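# Balance a long board on a block with paired cubes

## Task

Place the long board so it rests across the short block and stays balanced there, with two metal cubes sitting next to each other on each end of the board (four cubes in all).

## Robot and tools

ROBOT. Two arms, left_arm and right_arm, each ending in a two-finger parallel gripper. The fingers point along the gripper's +z axis and close along its y axis. end_effector_position is the spot between the finger pads, roughly 1 cm short of the fingertips.

FRAMES. Scene frame: origin at table-top height midway between the arms' nominal bases, +x out over the table, +z up, left_arm on the +y side (image left/right does not follow the arm names). Calibrated bases in the scene frame: left_arm at (-0.048, +0.233, +0.006) m, quat_wxyz (+1.000, 0, 0, -0.015); right_arm at (+0.015, -0.371, +0.014) m, quat_wxyz (+1.000, 0, 0, -0.010). Both bases have +z as up. Every hand pose, velocity and target, read or commanded, is in that arm's own base frame. Fixed cameras (cam_head_left, cam_head_right, cam_high, cam_low) and the table use the scene frame; cam_left_wrist and cam_right_wrist ride on the hands. Reported hand poses can be a few centimetres off, more when reaching far.

ROW FORMAT (used by execute_actions and move). One flat list of 16 numbers covering both arms, always all 16 even if one arm idles: left_arm x, y, z, qw, qx, qy, qz, opening, then right_arm in the same order. x, y, z are an absolute goal position for the gripper point in metres, in that arm's base frame; qw..qz are an absolute goal orientation, w first, same frame. opening is on a -1 (shut) to +1 (open, 0.094 m) scale. To keep an arm still, resend its last reported position and quaternion each time; to keep a gripper as it is, resend its current command (0 is a real command, meaning half open).

execute_actions(actions, cameras). actions is a list of actions; each action is a table of up to 15 rows, one row per 1/30 s step; if shorter, the last row repeats to fill 15 steps. Each target must lie within 0.6 m, along every axis of that gripper, of where the gripper is when the action begins, or the action is rejected for both arms; a malformed action or a failing first action rejects the whole call. An empty actions list just reports state. cameras picks which images return: omitted, null or ["all"] gives every camera, [] gives none; an unknown name voids the call.

move(target, speed, blend, opening_speed, blocking, cameras). target is one 16-number row or a list of up to 15 rows, followed as straight paths (no distance check). speed: top path speed per arm in m/s, 0.002 to 4.3, default 0.25, rotation capped at twice that in rad/s; one value or one per target. blend: corner rounding in metres for lists, default 0 (full stop at each point). opening_speed: rate of the commanded opening per second on the -1..+1 scale, at least 0.2. blocking=false returns after about 0.5 s while motion continues; a new move takes over from the running one. A move is capped at 10 s. Opening changes in a list take effect on arrival once everything is at rest. Paths do not avoid obstacles or the other arm; faster moves lag and overshoot more, and contacts hit harder. The extra 'move:' line says how it ended: done (within 10 mm and 2 degrees), off_target, moving, held, or fault, plus limits=paced (pose clipped) or limits=held (steps withheld).

wait(seconds): 0 to 10; robot keeps its last command, a running move continues. stop(): brakes the running move; needs braking room. zoom_image(camera, region): region [x0, y0, x1, y1] in pixels, (0,0) top-left, at most 504 by 504, of a camera present in the latest images (all are 896x504). read_manual(section): licence texts only, default "licences". finished_scene(scene): ends the current scene, giving its number; irreversible, so call it only when the board and cubes are settled and stable with the robot clear.

RESULT LINES. end_effector_position and end_effector_quat_wxyz per arm (base frame). Hand target: where the arm is actually being driven after an action, possibly short of what you asked; send the remainder next. Tool commands: current gripper commands. grip_measured: finger opening on the -1..+1 scale (reads up to ~2.7 mm wide when empty; under a firm squeeze on a hard part up to ~3 mm narrower than it). Joint positions: last number is opening in metres. Joint velocities 'within noise' means at rest. Joint torques include gravity and offsets; numbers 3 and 4 wrap at ±28 N m. MOTOR HOT appears near 85 °C; at 100 °C an OVER-TEMPERATURE FAULT drops that arm for 30 to 60 s or more.

CONTROL QUIRKS. Each step the commanded orientation is clipped to within 40 degrees of the measured one; position wins if both cannot be reached. Friction can leave a hand a centimetre or more off target without any contact. Tiny moves may not start. Keep paths away from an arm's own base and avoid wrist positions near the first joint axis, or the shoulder posture may flip. Fingers squeeze about 50 to 64 N per pad; past roughly 0.05 below the touch reading the grip is at full force. Release by commanding well above grip_measured.

AVOID. Anything leaving the table (fails the task); dropping objects or letting go while they still move; fast impacts or hard pressing; arm-to-arm contact, especially gripper against gripper or wrist camera, which the clearance check does not catch, or one gripper closing on the other's fingers. Loose objects may occasionally be nudged by outside pushes. Long holds, outstretched poses and pushing at unreachable targets heat motors.

Each tool is called after "Emit:" as name([rows], argument=value, ...), one row to a line, values as JSON.

## Session

Emit:
execute_actions(actions=[])

Scene clock: 0.00 s.
left_arm: end_effector_position=(+0.5986, -0.4543, +0.2651) grip_measured=+1.000 end_effector_quat_wxyz=(+0.305, +0.671, +0.675, -0.025) | right_arm: end_effector_position=(+0.8025, -0.4199, +0.2012) grip_measured=+1.000 end_effector_quat_wxyz=(+0.351, +0.317, +0.805, -0.359)
Joint positions: left_arm=[-0.616 1.966 1.996 -0.995 0.144 0.903 0.094] | right_arm=[-0.362 2.455 2.496 -0.734 0.68 0.059 0.094]
Joint velocities: within noise
Joint torques (N m): no reading
Motor temperatures (°C): left_arm=[41 30 33 25 32 34 38] | right_arm=[28 33 38 29 41 30 31]
Heat: left arm: hottest waist 41 °C; right arm: hottest wrist yaw 41 °C.
Hand target: left_arm +0.6025, -0.4571, +0.2898; +0.326, +0.667, +0.669, -0.022 | right_arm +0.8060, -0.4212, +0.2133; +0.362, +0.320, +0.799, -0.359
Tool commands: left_gripper/opening=+1.0 right_gripper/opening=+1.0

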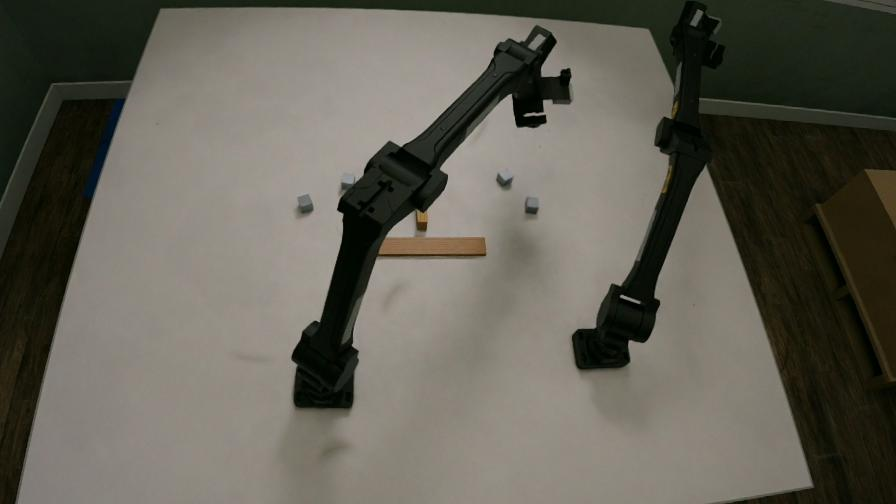

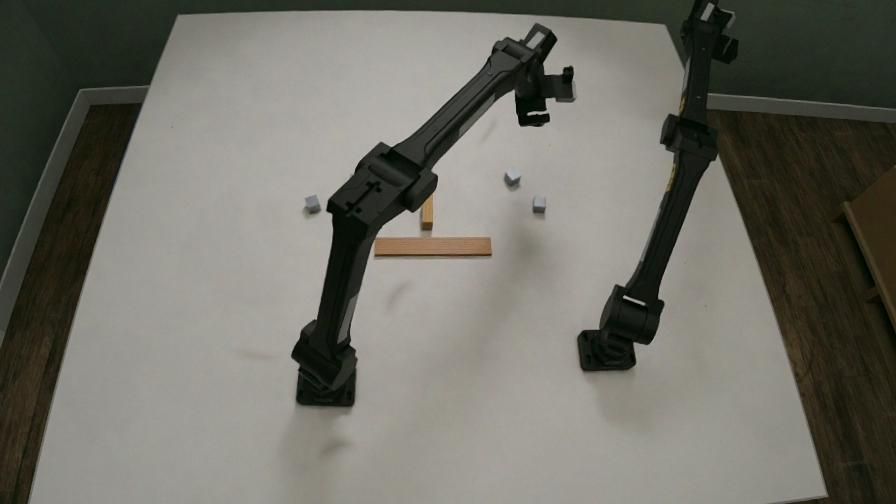

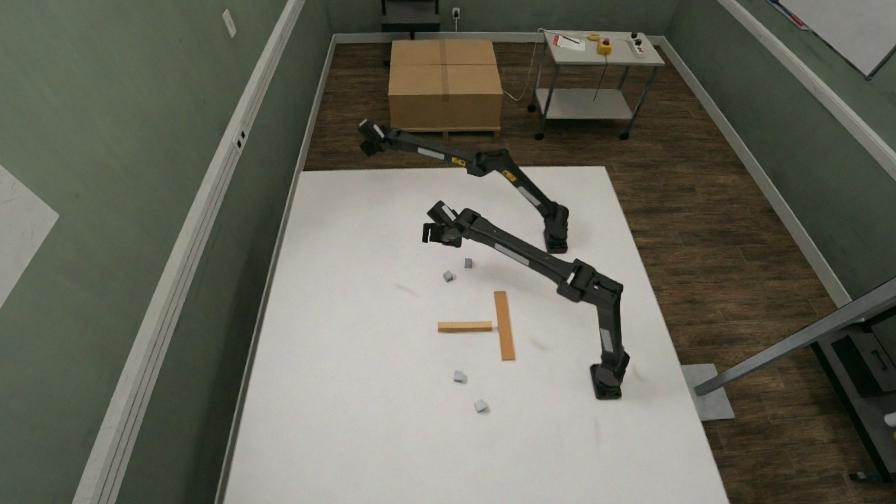

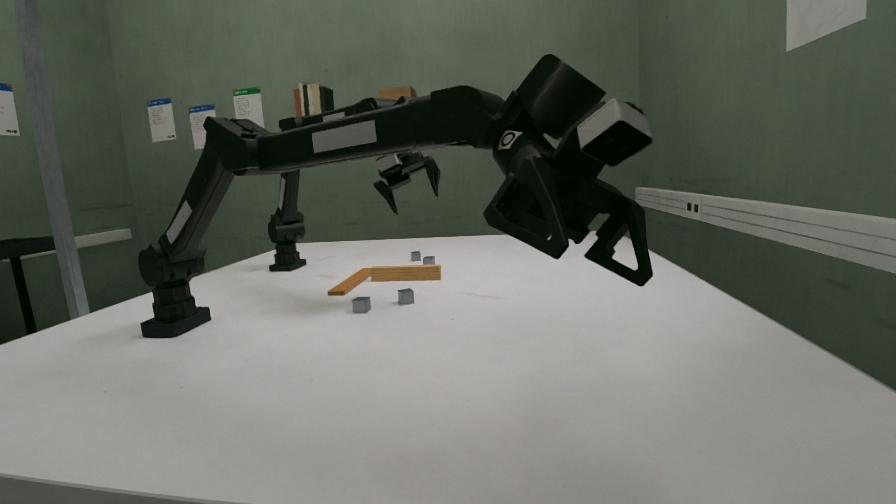

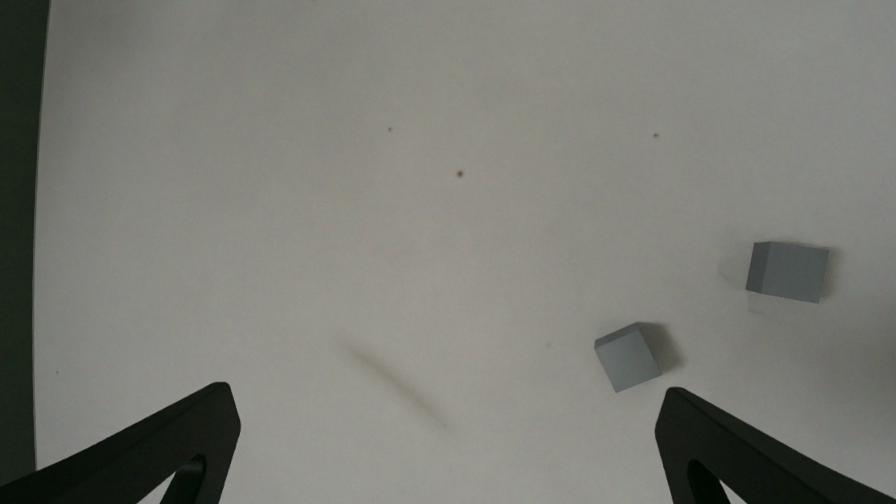

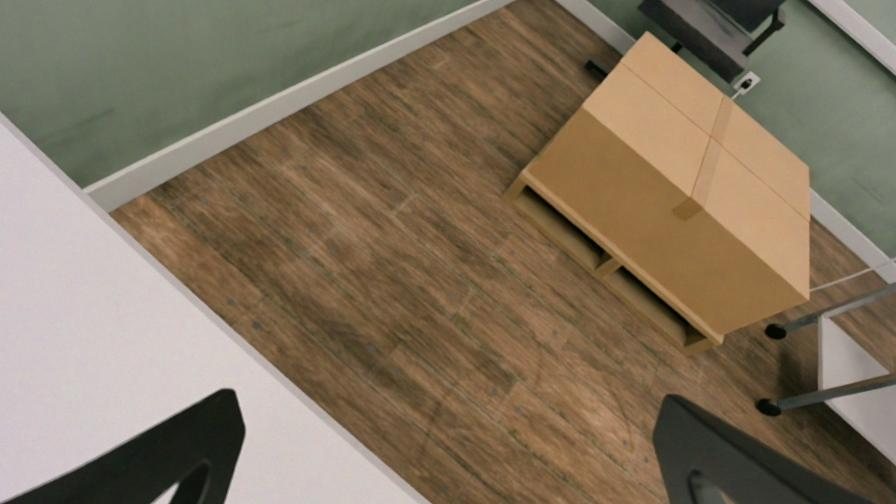

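Emit:
zoom_image(camera="cam_high", region=[400, 230, 560, 430])

Emit:
zoom_image(camera="cam_head_left", region=[280, 140, 560, 280])

Emit:
zoom_image(camera="cam_low", region=[310, 230, 470, 330])

Scaled by 2.520.

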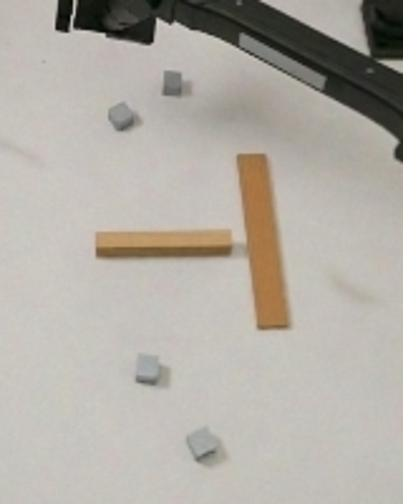

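Scaled by 1.800.

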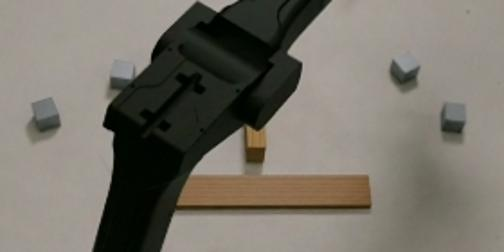

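Scaled by 3.150.

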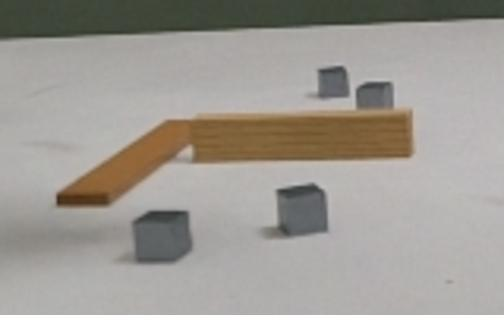

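Emit:
move(target=[0.417, -0.296, 0.265, 0, 0.6964, 0.7177, 0, 1, 0.489, 0.153, 0.256, 0, -0.1495, 0.9888, 0, 1], speed=0.35)

Scene clock: 97.53 s.
left_arm: end_effector_position=(+0.4224, -0.3001, +0.2533) grip_measured=+1.000 end_effector_quat_wxyz=(-0.005, +0.693, +0.721, -0.002) | right_arm: end_effector_position=(+0.4895, +0.1539, +0.2434) grip_measured=+1.000 end_effector_quat_wxyz=(-0.008, -0.150, +0.989, -0.002)
Joint positions: left_arm=[-0.616 1.703 1.708 -1.588 0.003 0.916 0.094] | right_arm=[0.306 1.693 1.67 -1.565 0.002 0.004 0.094]
Joint velocities: within noise
Joint torques (N m): left_arm=[0.5 -16.26 6.82 0.05 0.02 0.13] | right_arm=[-0.5 -17.61 11.69 -0.36 -0.02 -0.04]
Motor temperatures (°C): left_arm=[40 35 43 25 31 32 34] | right_arm=[28 49 48 29 37 29 30]
Heat: left arm: hottest elbow 43 °C; right arm: hottest shoulder 49 °C.
Hand target: left_arm +0.4170, -0.2961, +0.2648; +0.000, +0.696, +0.718, +0.000 | right_arm +0.4889, +0.1529, +0.2558; +0.000, -0.149, +0.989, +0.000
Off the commanded pose: left_arm 0.013 m, 1 deg | right_arm 0.013 m, 1 deg.
move: off_target (left_arm, right_arm)
camera_calibration:
cam_left_wrist: T_world_to_cam=[[-0.99862, -0.0514973, 0.0102804, 0.399518], [-0.0415451, 0.894495, 0.445143, 0.210961], [-0.0321194, 0.444102, -0.895401, 0.460309], [0, 0, 0, 1]] pos_world=[0.422516, -0.372554, 0.314146]
cam_right_wrist: T_world_to_cam=[[0.306749, -0.95179, 0.00114757, -0.00387285], [-0.856258, -0.275434, 0.436987, 0.394779], [-0.415604, -0.135028, -0.899467, 0.529602], [0, 0, 0, 1]] pos_world=[0.559326, 0.176561, 0.30385]

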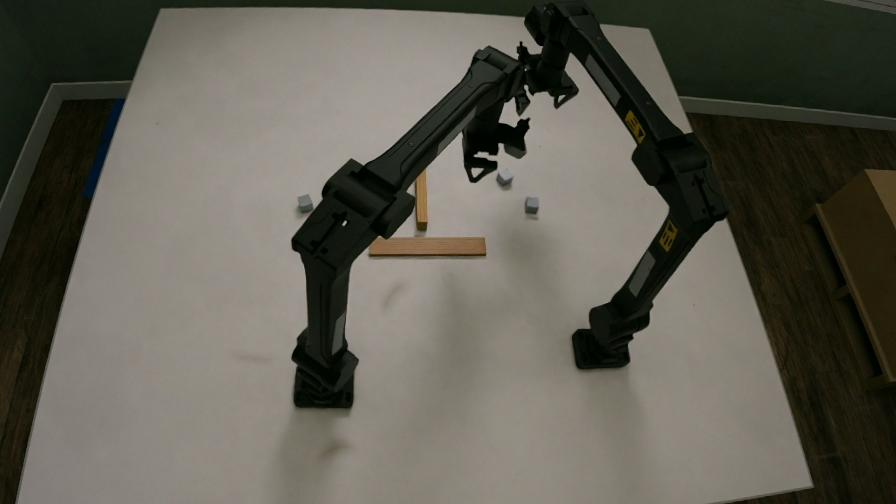

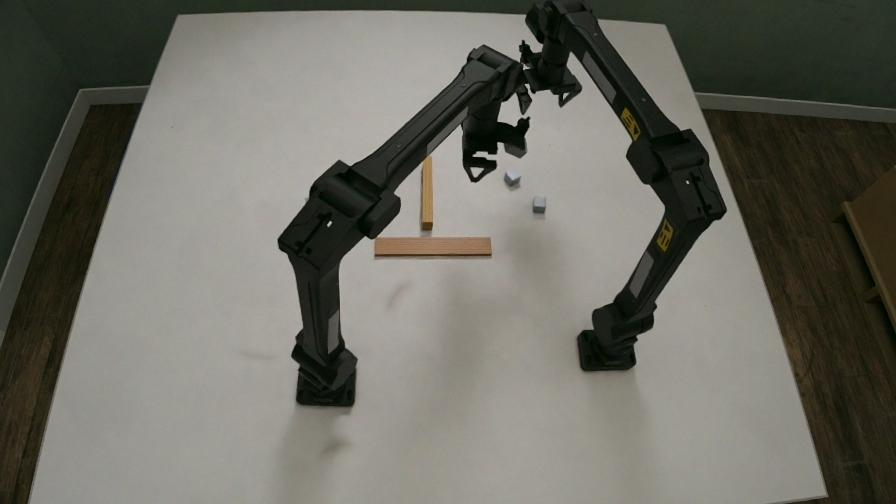

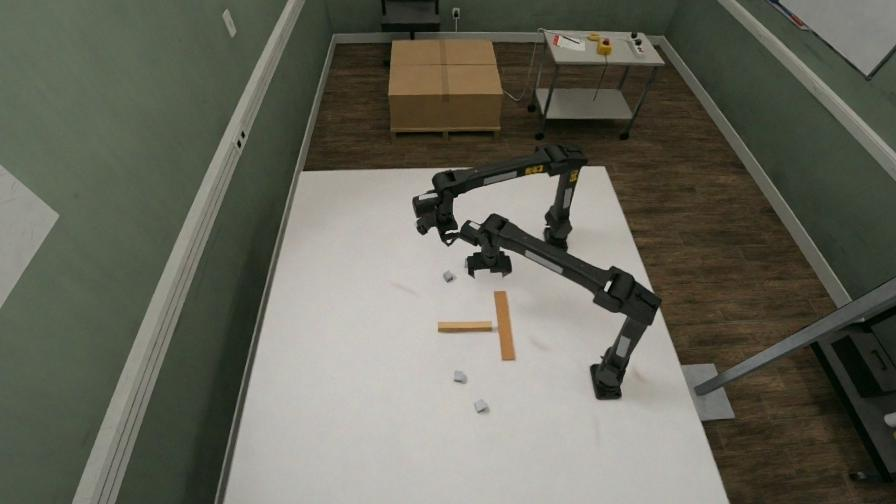

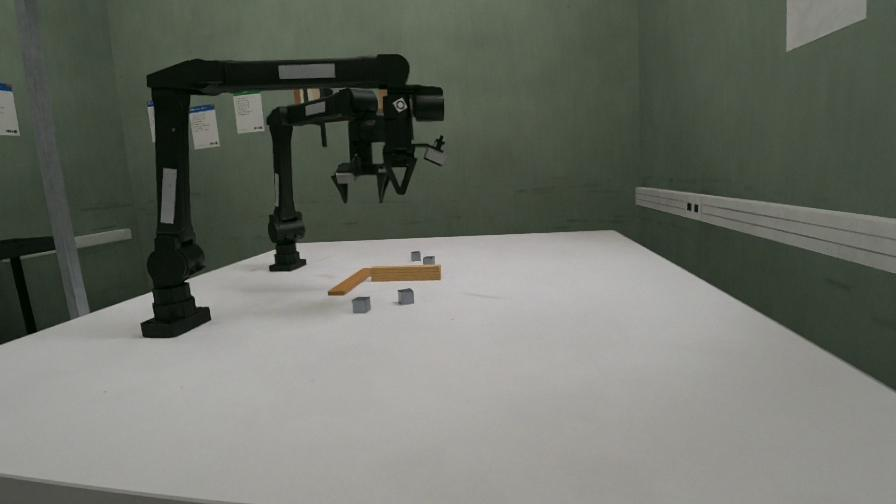

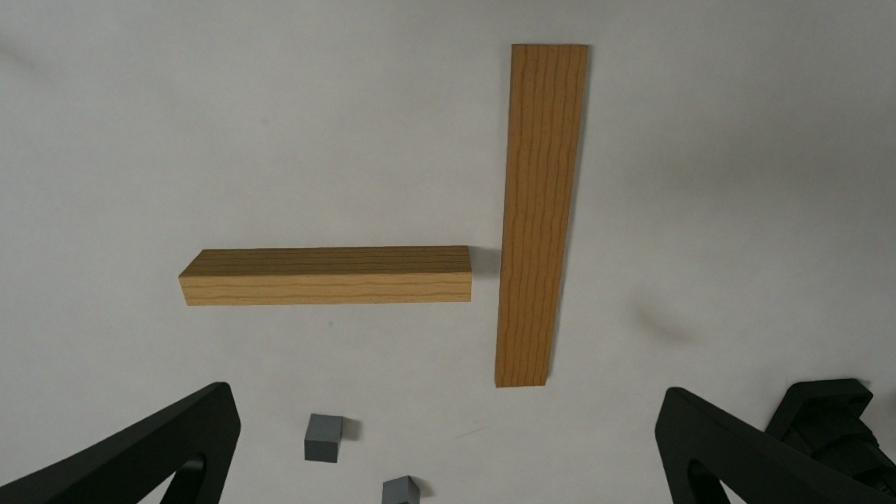

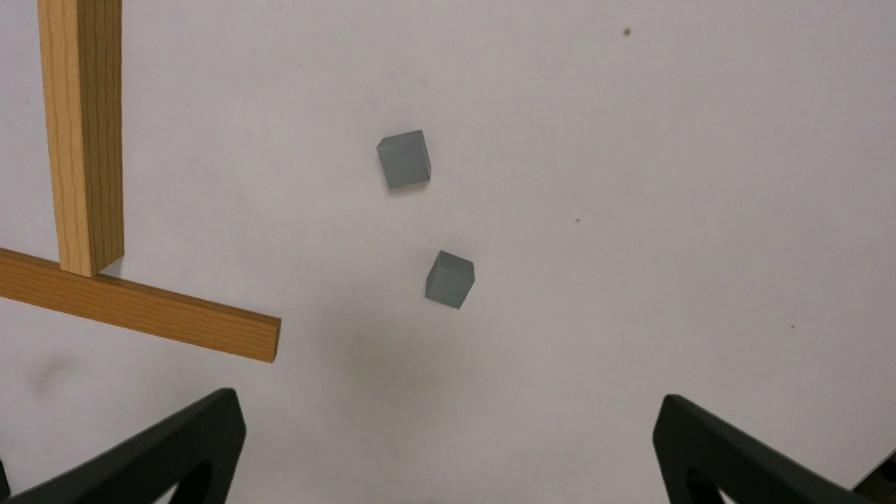

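Emit:
zoom_image(camera="cam_right_wrist", region=[340, 100, 520, 340])

Emit:
zoom_image(camera="cam_left_wrist", region=[150, 200, 620, 440])

Scaled by 2.100.

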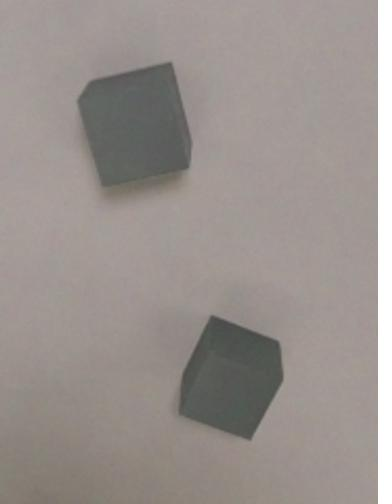

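Scaled by 1.072.

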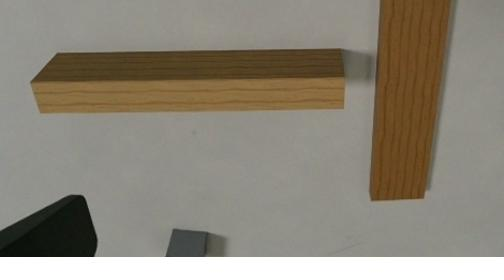

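Emit:
move(target=[0.341, -0.222, 0.072, 0, 0.6852, 0.7284, 0, 1, 0.481, 0.180, 0.060, 0, -0.2504, 0.9681, 0, 1], speed=0.3)

Emit:
zoom_image(camera="cam_low", region=[310, 170, 510, 330])

Scene clock: 171.30 s.
left_arm: end_effector_position=(+0.3356, -0.2249, +0.0655) grip_measured=+1.000 end_effector_quat_wxyz=(-0.015, +0.685, +0.728, -0.003) | right_arm: end_effector_position=(+0.4769, +0.1732, +0.0614) grip_measured=+1.000 end_effector_quat_wxyz=(-0.007, -0.239, +0.971, -0.002)
Joint positions: left_arm=[-0.589 1.559 1.011 -1.053 0.001 0.921 0.094] | right_arm=[0.35 1.796 1.313 -1.102 0.002 -0.133 0.094]
Joint velocities: within noise
Joint torques (N m): left_arm=[1.85 -11.58 5.56 1.16 0.08 0.19] | right_arm=[0.38 -16.56 10.19 0.42 -0.03 -0.17]
Motor temperatures (°C): left_arm=[40 35 39 25 30 31 33] | right_arm=[28 43 46 28 35 28 29]
Heat: left arm: hottest waist 40 °C; right arm: hottest elbow 46 °C.
Hand target: left_arm +0.3409, -0.2220, +0.0719; +0.000, +0.685, +0.728, +0.000 | right_arm +0.4808, +0.1800, +0.0600; +0.000, -0.250, +0.968, +0.000
Off the commanded pose: left_arm 0.009 m, 2 deg | right_arm 0.008 m, 2 deg.
move: done
camera_calibration:
cam_left_wrist: T_world_to_cam=[[-0.997001, -0.0737218, 0.0235386, 0.312194], [-0.0548936, 0.88809, 0.45638, 0.225999], [-0.0545496, 0.45372, -0.889473, 0.265171], [0, 0, 0, 1]] pos_world=[0.338129, -0.298005, 0.125372]
cam_right_wrist: T_world_to_cam=[[0.472894, -0.881119, -0.000806087, -0.0727355], [-0.79365, -0.426347, 0.433991, 0.465355], [-0.382741, -0.204592, -0.900917, 0.35971], [0, 0, 0, 1]] pos_world=[0.541401, 0.207908, 0.12205]

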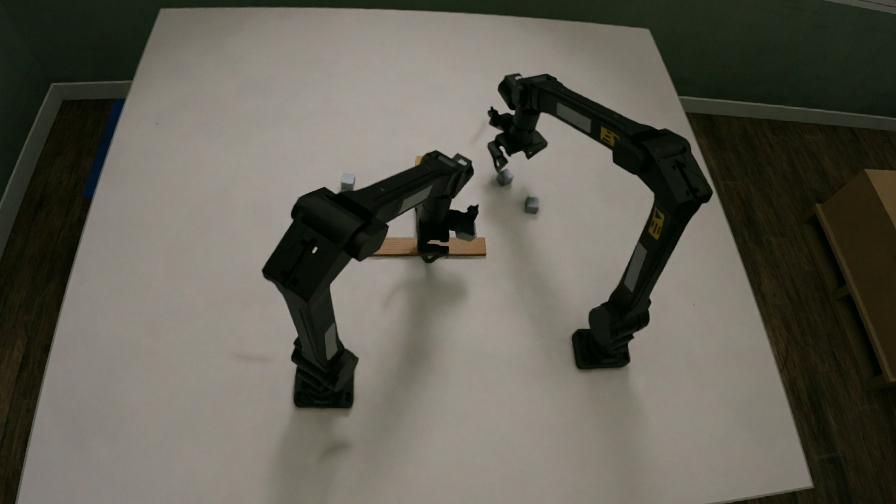

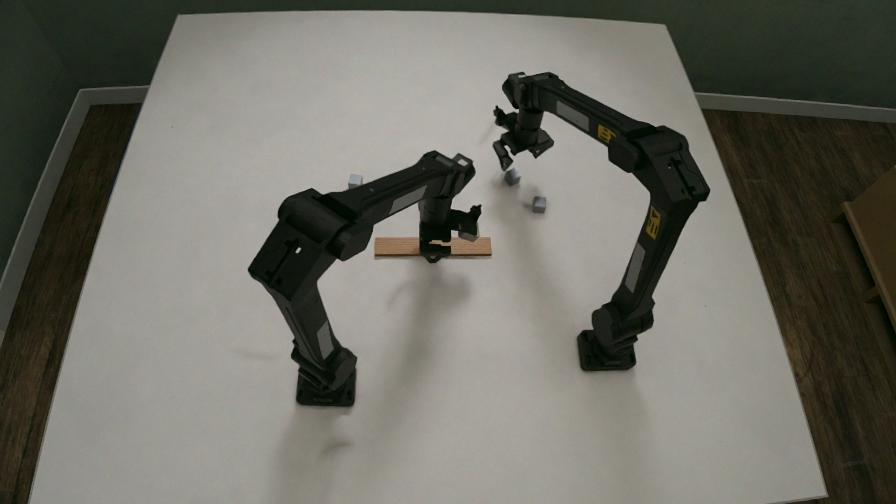

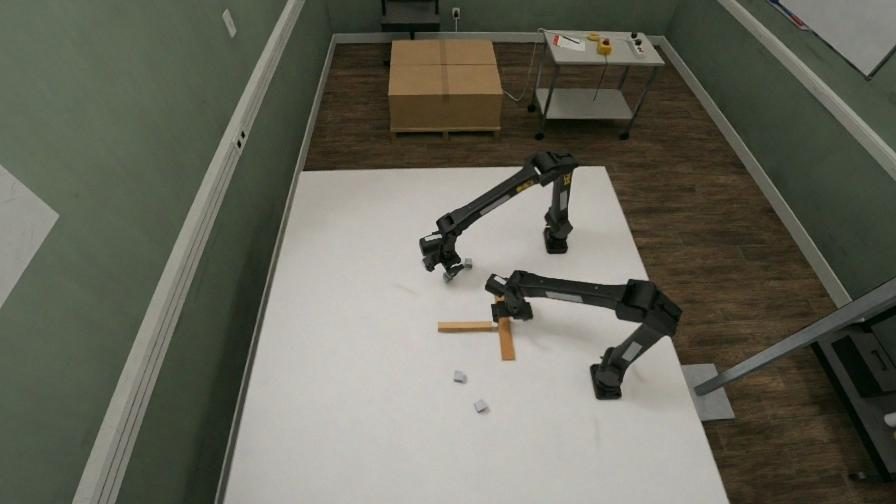

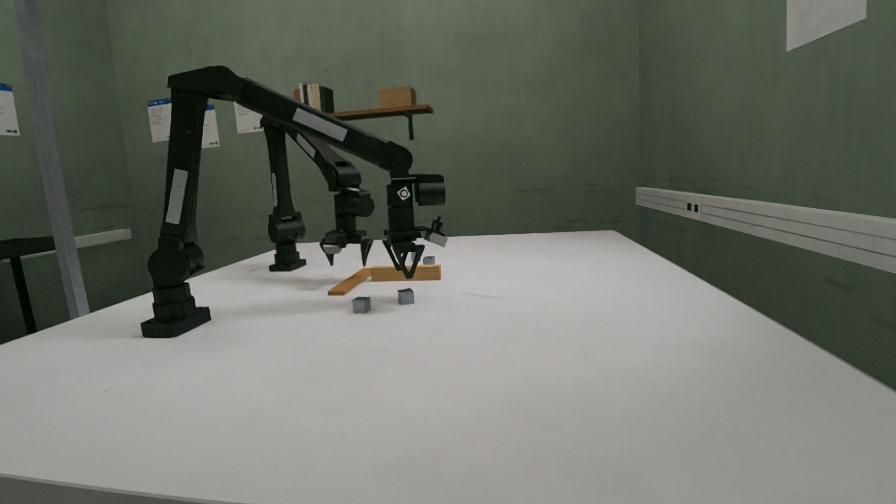

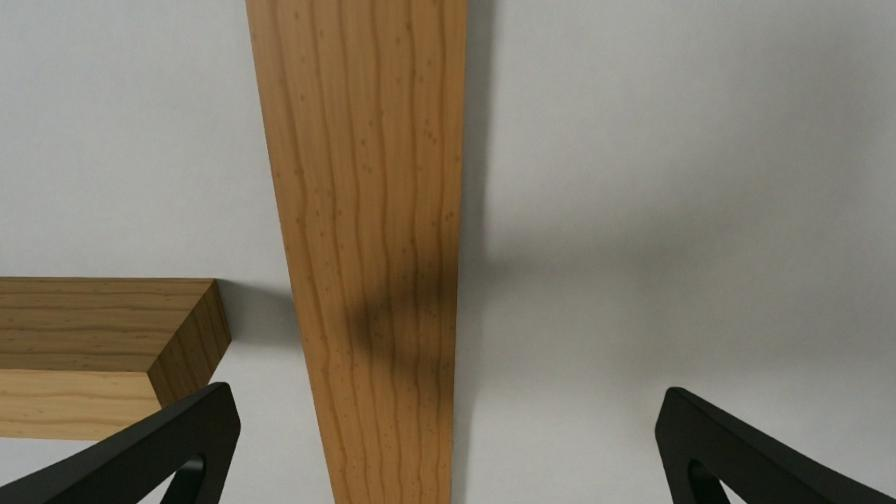

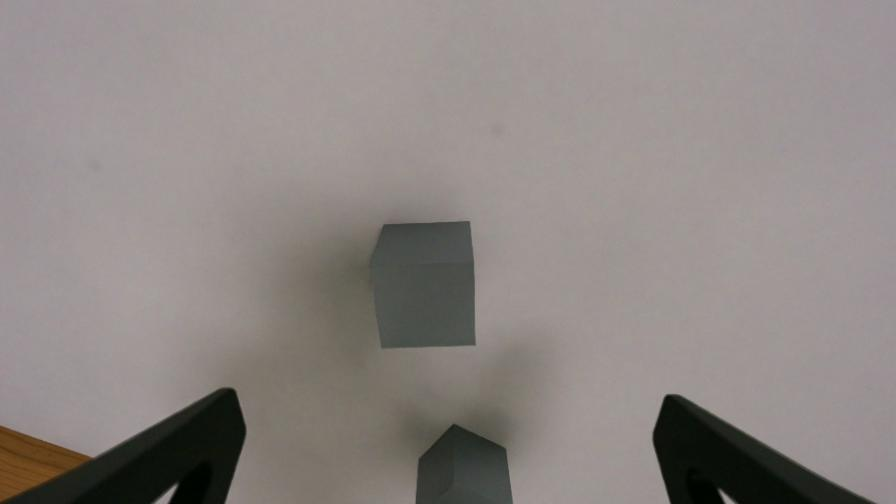

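Scaled by 2.520.

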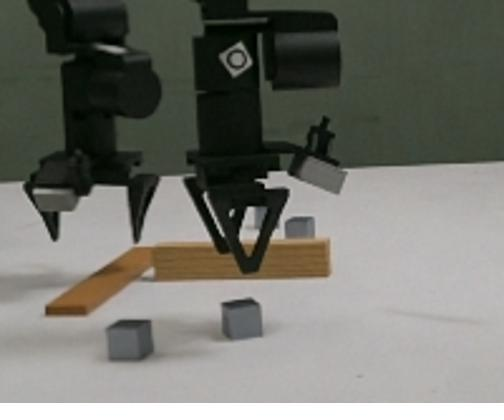

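Emit:
move(target=[0.353, -0.230, 0.036, 0, 0.6852, 0.7284, 0, 1, 0.480, 0.184, 0.010, 0, -0.2504, 0.9681, 0, 1], speed=0.1, cameras=["cam_low", "cam_left_wrist", "cam_right_wrist"])

Emit:
zoom_image(camera="cam_low", region=[310, 210, 470, 320])

Scene clock: 242.23 s.
left_arm: end_effector_position=(+0.3477, -0.2330, +0.0383) grip_measured=+1.000 end_effector_quat_wxyz=(-0.004, +0.685, +0.728, -0.001) | right_arm: end_effector_position=(+0.4794, +0.1771, +0.0168) grip_measured=+1.000 end_effector_quat_wxyz=(+0.000, -0.242, +0.970, -0.001)
Joint positions: left_arm=[-0.589 1.622 1.005 -0.962 0.001 0.921 0.094] | right_arm=[0.355 1.856 1.267 -0.983 0.002 -0.133 0.094]
Joint velocities: within noise
Joint torques (N m): left_arm=[2.02 -11.16 5.15 1.01 0.12 0.19] | right_arm=[0.62 -15.97 9.06 0.42 -0.03 -0.11]
Motor temperatures (°C): left_arm=[40 33 39 25 29 30 31] | right_arm=[28 39 43 28 34 28 29]
Heat: left arm: hottest waist 40 °C; right arm: hottest elbow 43 °C.
Hand target: left_arm +0.3529, -0.2300, +0.0360; +0.000, +0.685, +0.728, +0.000 | right_arm +0.4799, +0.1839, +0.0101; +0.000, -0.250, +0.968, +0.000
Off the commanded pose: left_arm 0.006 m, 0 deg | right_arm 0.010 m, 1 deg.
move: done
camera_calibration:
cam_left_wrist: T_world_to_cam=[[-0.997296, -0.0731814, 0.0067077, 0.32528], [-0.0625726, 0.893484, 0.444715, 0.250646], [-0.0385381, 0.443093, -0.895647, 0.237576], [0, 0, 0, 1]] pos_world=[0.34924, -0.305412, 0.0991367]
cam_right_wrist: T_world_to_cam=[[0.478293, -0.878199, 0.00111223, -0.0737921], [-0.79623, -0.433115, 0.422408, 0.490991], [-0.370477, -0.202921, -0.906405, 0.315161], [0, 0, 0, 1]] pos_world=[0.542996, 0.211804, 0.0783469]
Images, in order (width x height): cam_low 896x504, cam_left_wrist 896x504, cam_right_wrist 896x504.

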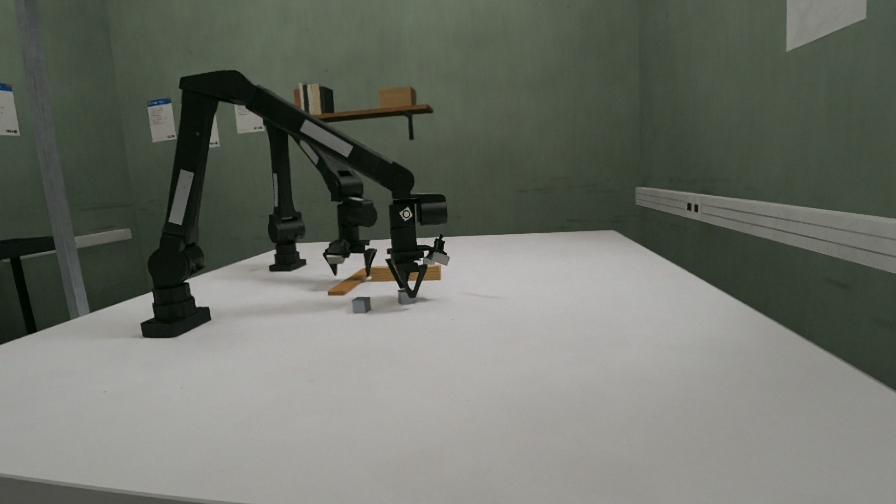

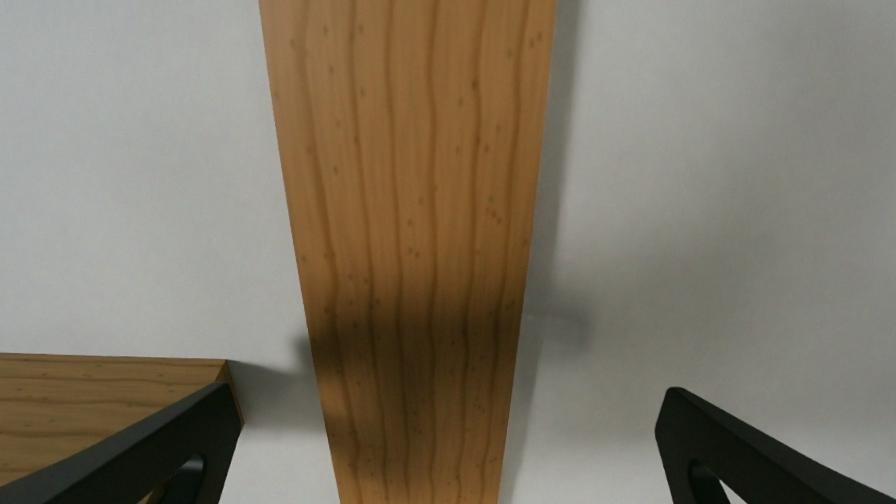

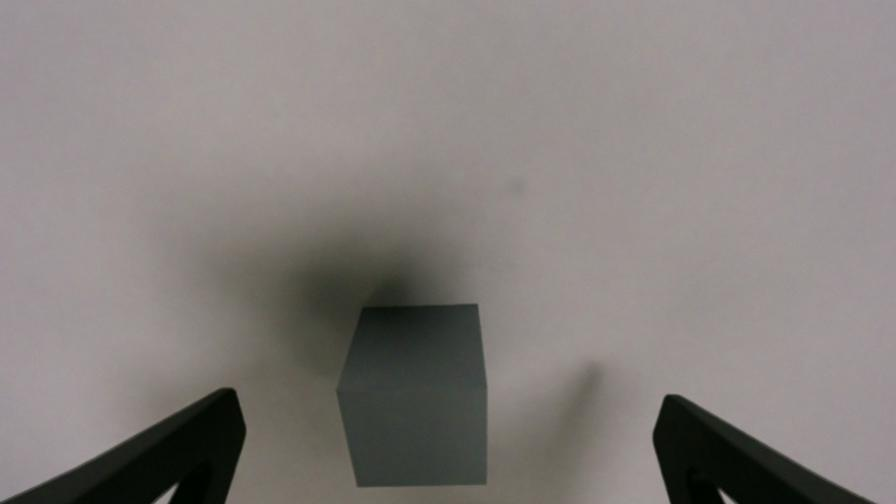

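Scaled by 3.150.

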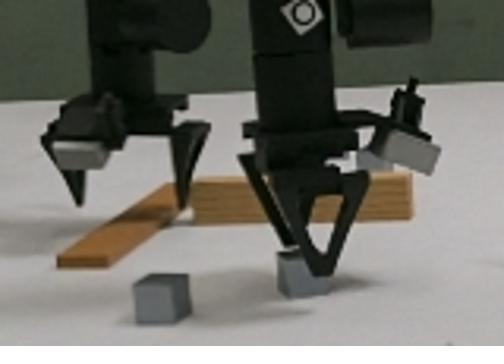

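Emit:
move(target=[0.358, -0.230, 0.018, 0, 0.6909, 0.7230, 0, 1, 0.472, 0.187, -0.012, 0, -0.2504, 0.9681, 0, 1], speed=0.06, cameras=["cam_low", "cam_left_wrist", "cam_right_wrist"])

Emit:
zoom_image(camera="cam_low", region=[310, 210, 470, 320])

Scene clock: 288.43 s.
left_arm: end_effector_position=(+0.3528, -0.2339, +0.0220) grip_measured=+1.000 end_effector_quat_wxyz=(-0.002, +0.691, +0.723, -0.001) | right_arm: end_effector_position=(+0.4736, +0.1813, -0.0019) grip_measured=+1.000 end_effector_quat_wxyz=(+0.004, -0.248, +0.969, -0.001)
Joint positions: left_arm=[-0.584 1.658 0.999 -0.917 0.001 0.942 0.094] | right_arm=[0.367 1.872 1.232 -0.924 0.002 -0.133 0.094]
Joint velocities: within noise
Joint torques (N m): left_arm=[2.37 -10.17 5.3 1.22 0.11 0.25] | right_arm=[0.5 -15.5 8.43 0.27 -0.03 0.01]
Motor temperatures (°C): left_arm=[39 33 39 25 29 29 31] | right_arm=[28 39 43 28 33 27 29]
Heat: left arm: hottest waist 39 °C; right arm: hottest elbow 43 °C.
Hand target: left_arm +0.3580, -0.2299, +0.0181; +0.000, +0.691, +0.723, +0.000 | right_arm +0.4718, +0.1868, -0.0118; +0.000, -0.250, +0.968, +0.000
Off the commanded pose: left_arm 0.008 m, 0 deg | right_arm 0.012 m, 1 deg.
move: off_target (right_arm)
camera_calibration:
cam_left_wrist: T_world_to_cam=[[-0.998309, -0.0579662, 0.00428122, 0.334327], [-0.0500753, 0.895127, 0.442989, 0.255004], [-0.0295106, 0.442026, -0.896517, 0.220104], [0, 0, 0, 1]] pos_world=[0.353026, -0.306173, 0.0829316]
cam_right_wrist: T_world_to_cam=[[0.488609, -0.8725, 0.00222683, -0.0731883], [-0.794217, -0.44371, 0.415139, 0.49703], [-0.361221, -0.204609, -0.909755, 0.292846], [0, 0, 0, 1]] pos_world=[0.536292, 0.2166, 0.0602449]
Images, in order (width x height): cam_low 896x504, cam_left_wrist 896x504, cam_right_wrist 896x504.

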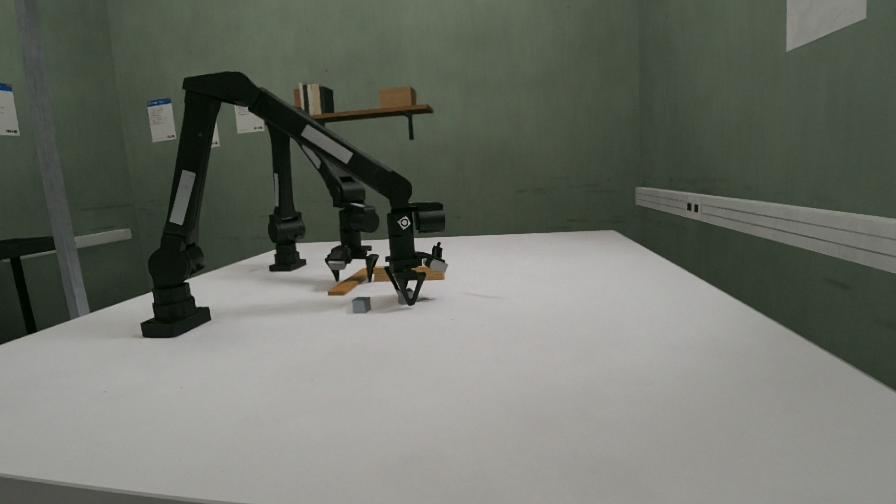

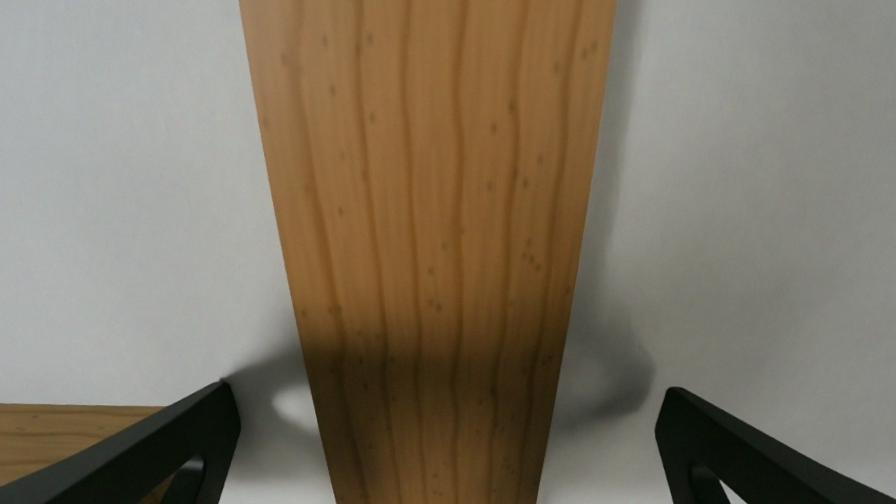

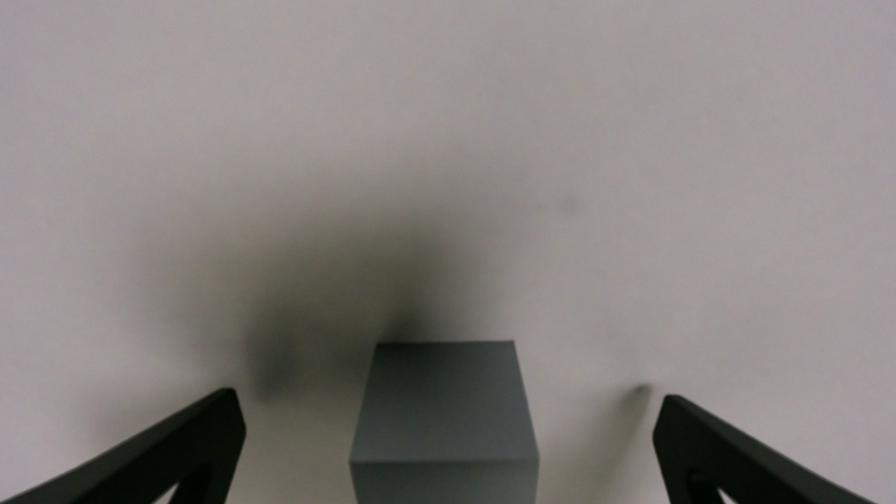

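Scaled by 3.150.

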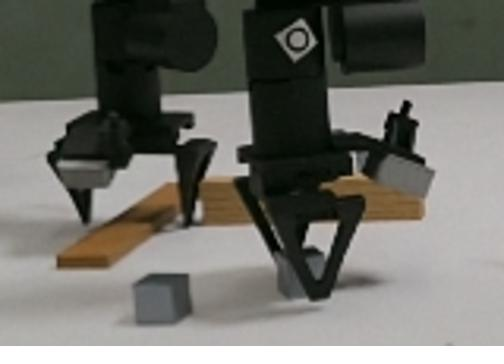

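Emit:
move(target=[0.362, -0.229, 0.010, 0, 0.6909, 0.7230, 0, 1, 0.4665, 0.184, -0.018, 0, -0.2504, 0.9681, 0, 1], speed=0.05, cameras=["cam_low", "cam_left_wrist", "cam_right_wrist"])

Emit:
zoom_image(camera="cam_low", region=[310, 210, 470, 320])

Scene clock: 300.20 s.
left_arm: end_effector_position=(+0.3572, -0.2342, +0.0206) grip_measured=+1.000 end_effector_quat_wxyz=(+0.004, +0.691, +0.723, +0.000) | right_arm: end_effector_position=(+0.4692, +0.1797, -0.0080) grip_measured=+1.000 end_effector_quat_wxyz=(+0.003, -0.248, +0.969, +0.000)
Joint positions: left_arm=[-0.579 1.662 0.999 -0.9 0.001 0.948 0.094] | right_arm=[0.367 1.872 1.212 -0.904 0.001 -0.133 0.094]
Joint velocities: within noise
Joint torques (N m): left_arm=[2.55 -8.64 5.33 1.35 0.11 0.18] | right_arm=[0.44 -15.56 7.88 0.5 0.01 -0.01]
Motor temperatures (°C): left_arm=[39 32 39 25 29 29 30] | right_arm=[28 39 42 28 33 27 29]
Heat: left arm: hottest waist 39 °C; right arm: hottest elbow 42 °C.
Hand target: left_arm +0.3617, -0.2289, +0.0102; +0.000, +0.691, +0.723, +0.000 | right_arm +0.4664, +0.1838, -0.0178; +0.000, -0.250, +0.968, +0.000
Off the commanded pose: left_arm 0.013 m, 0 deg | right_arm 0.011 m, 1 deg.
move: off_target (left_arm, right_arm)
camera_calibration:
cam_left_wrist: T_world_to_cam=[[-0.99836, -0.0568623, -0.00669486, 0.339194], [-0.0540963, 0.898508, 0.435611, 0.258536], [-0.0187545, 0.435259, -0.90011, 0.213817], [0, 0, 0, 1]] pos_world=[0.356633, -0.306075, 0.0821085]
cam_right_wrist: T_world_to_cam=[[0.488627, -0.872492, 0.00141335, -0.0723011], [-0.793922, -0.443952, 0.415445, 0.495239], [-0.361845, -0.20412, -0.909617, 0.285711], [0, 0, 0, 1]] pos_world=[0.531892, 0.215099, 0.0542452]
Images, in order (width x height): cam_low 896x504, cam_left_wrist 896x504, cam_right_wrist 896x504.

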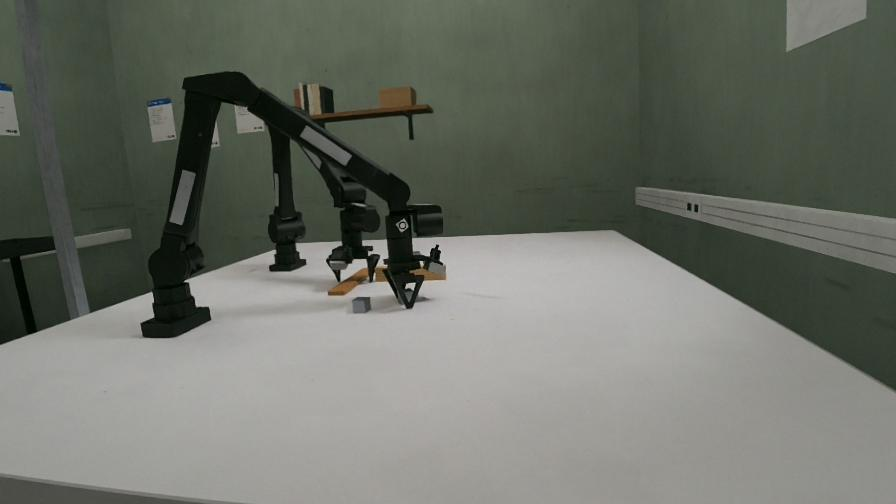

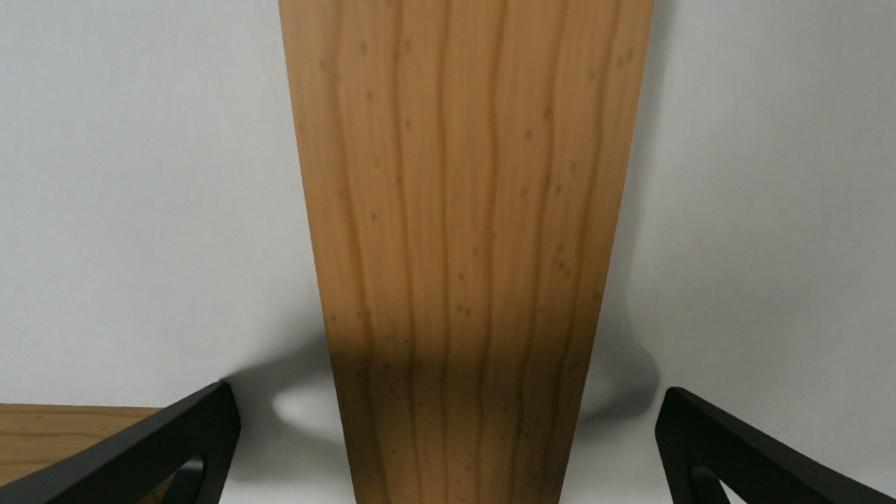

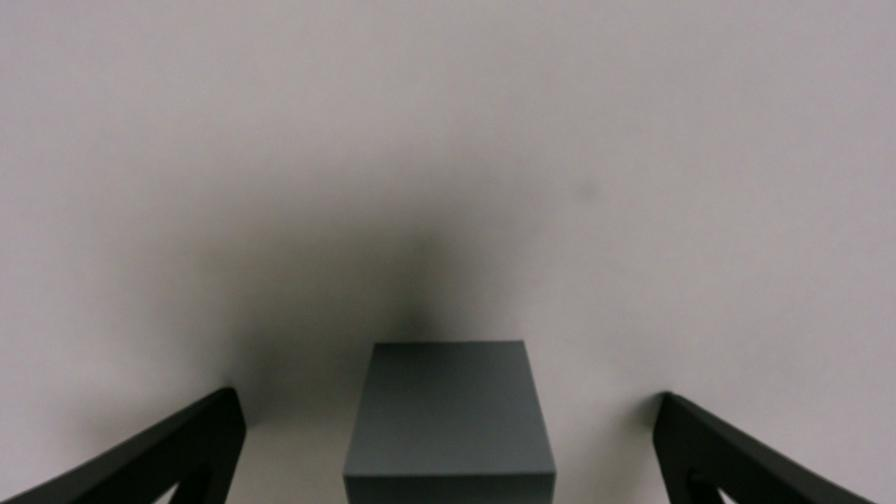

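Scaled by 3.150.

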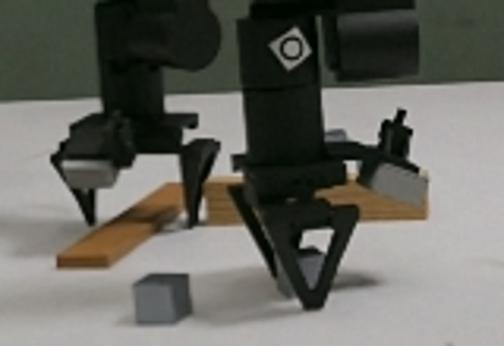

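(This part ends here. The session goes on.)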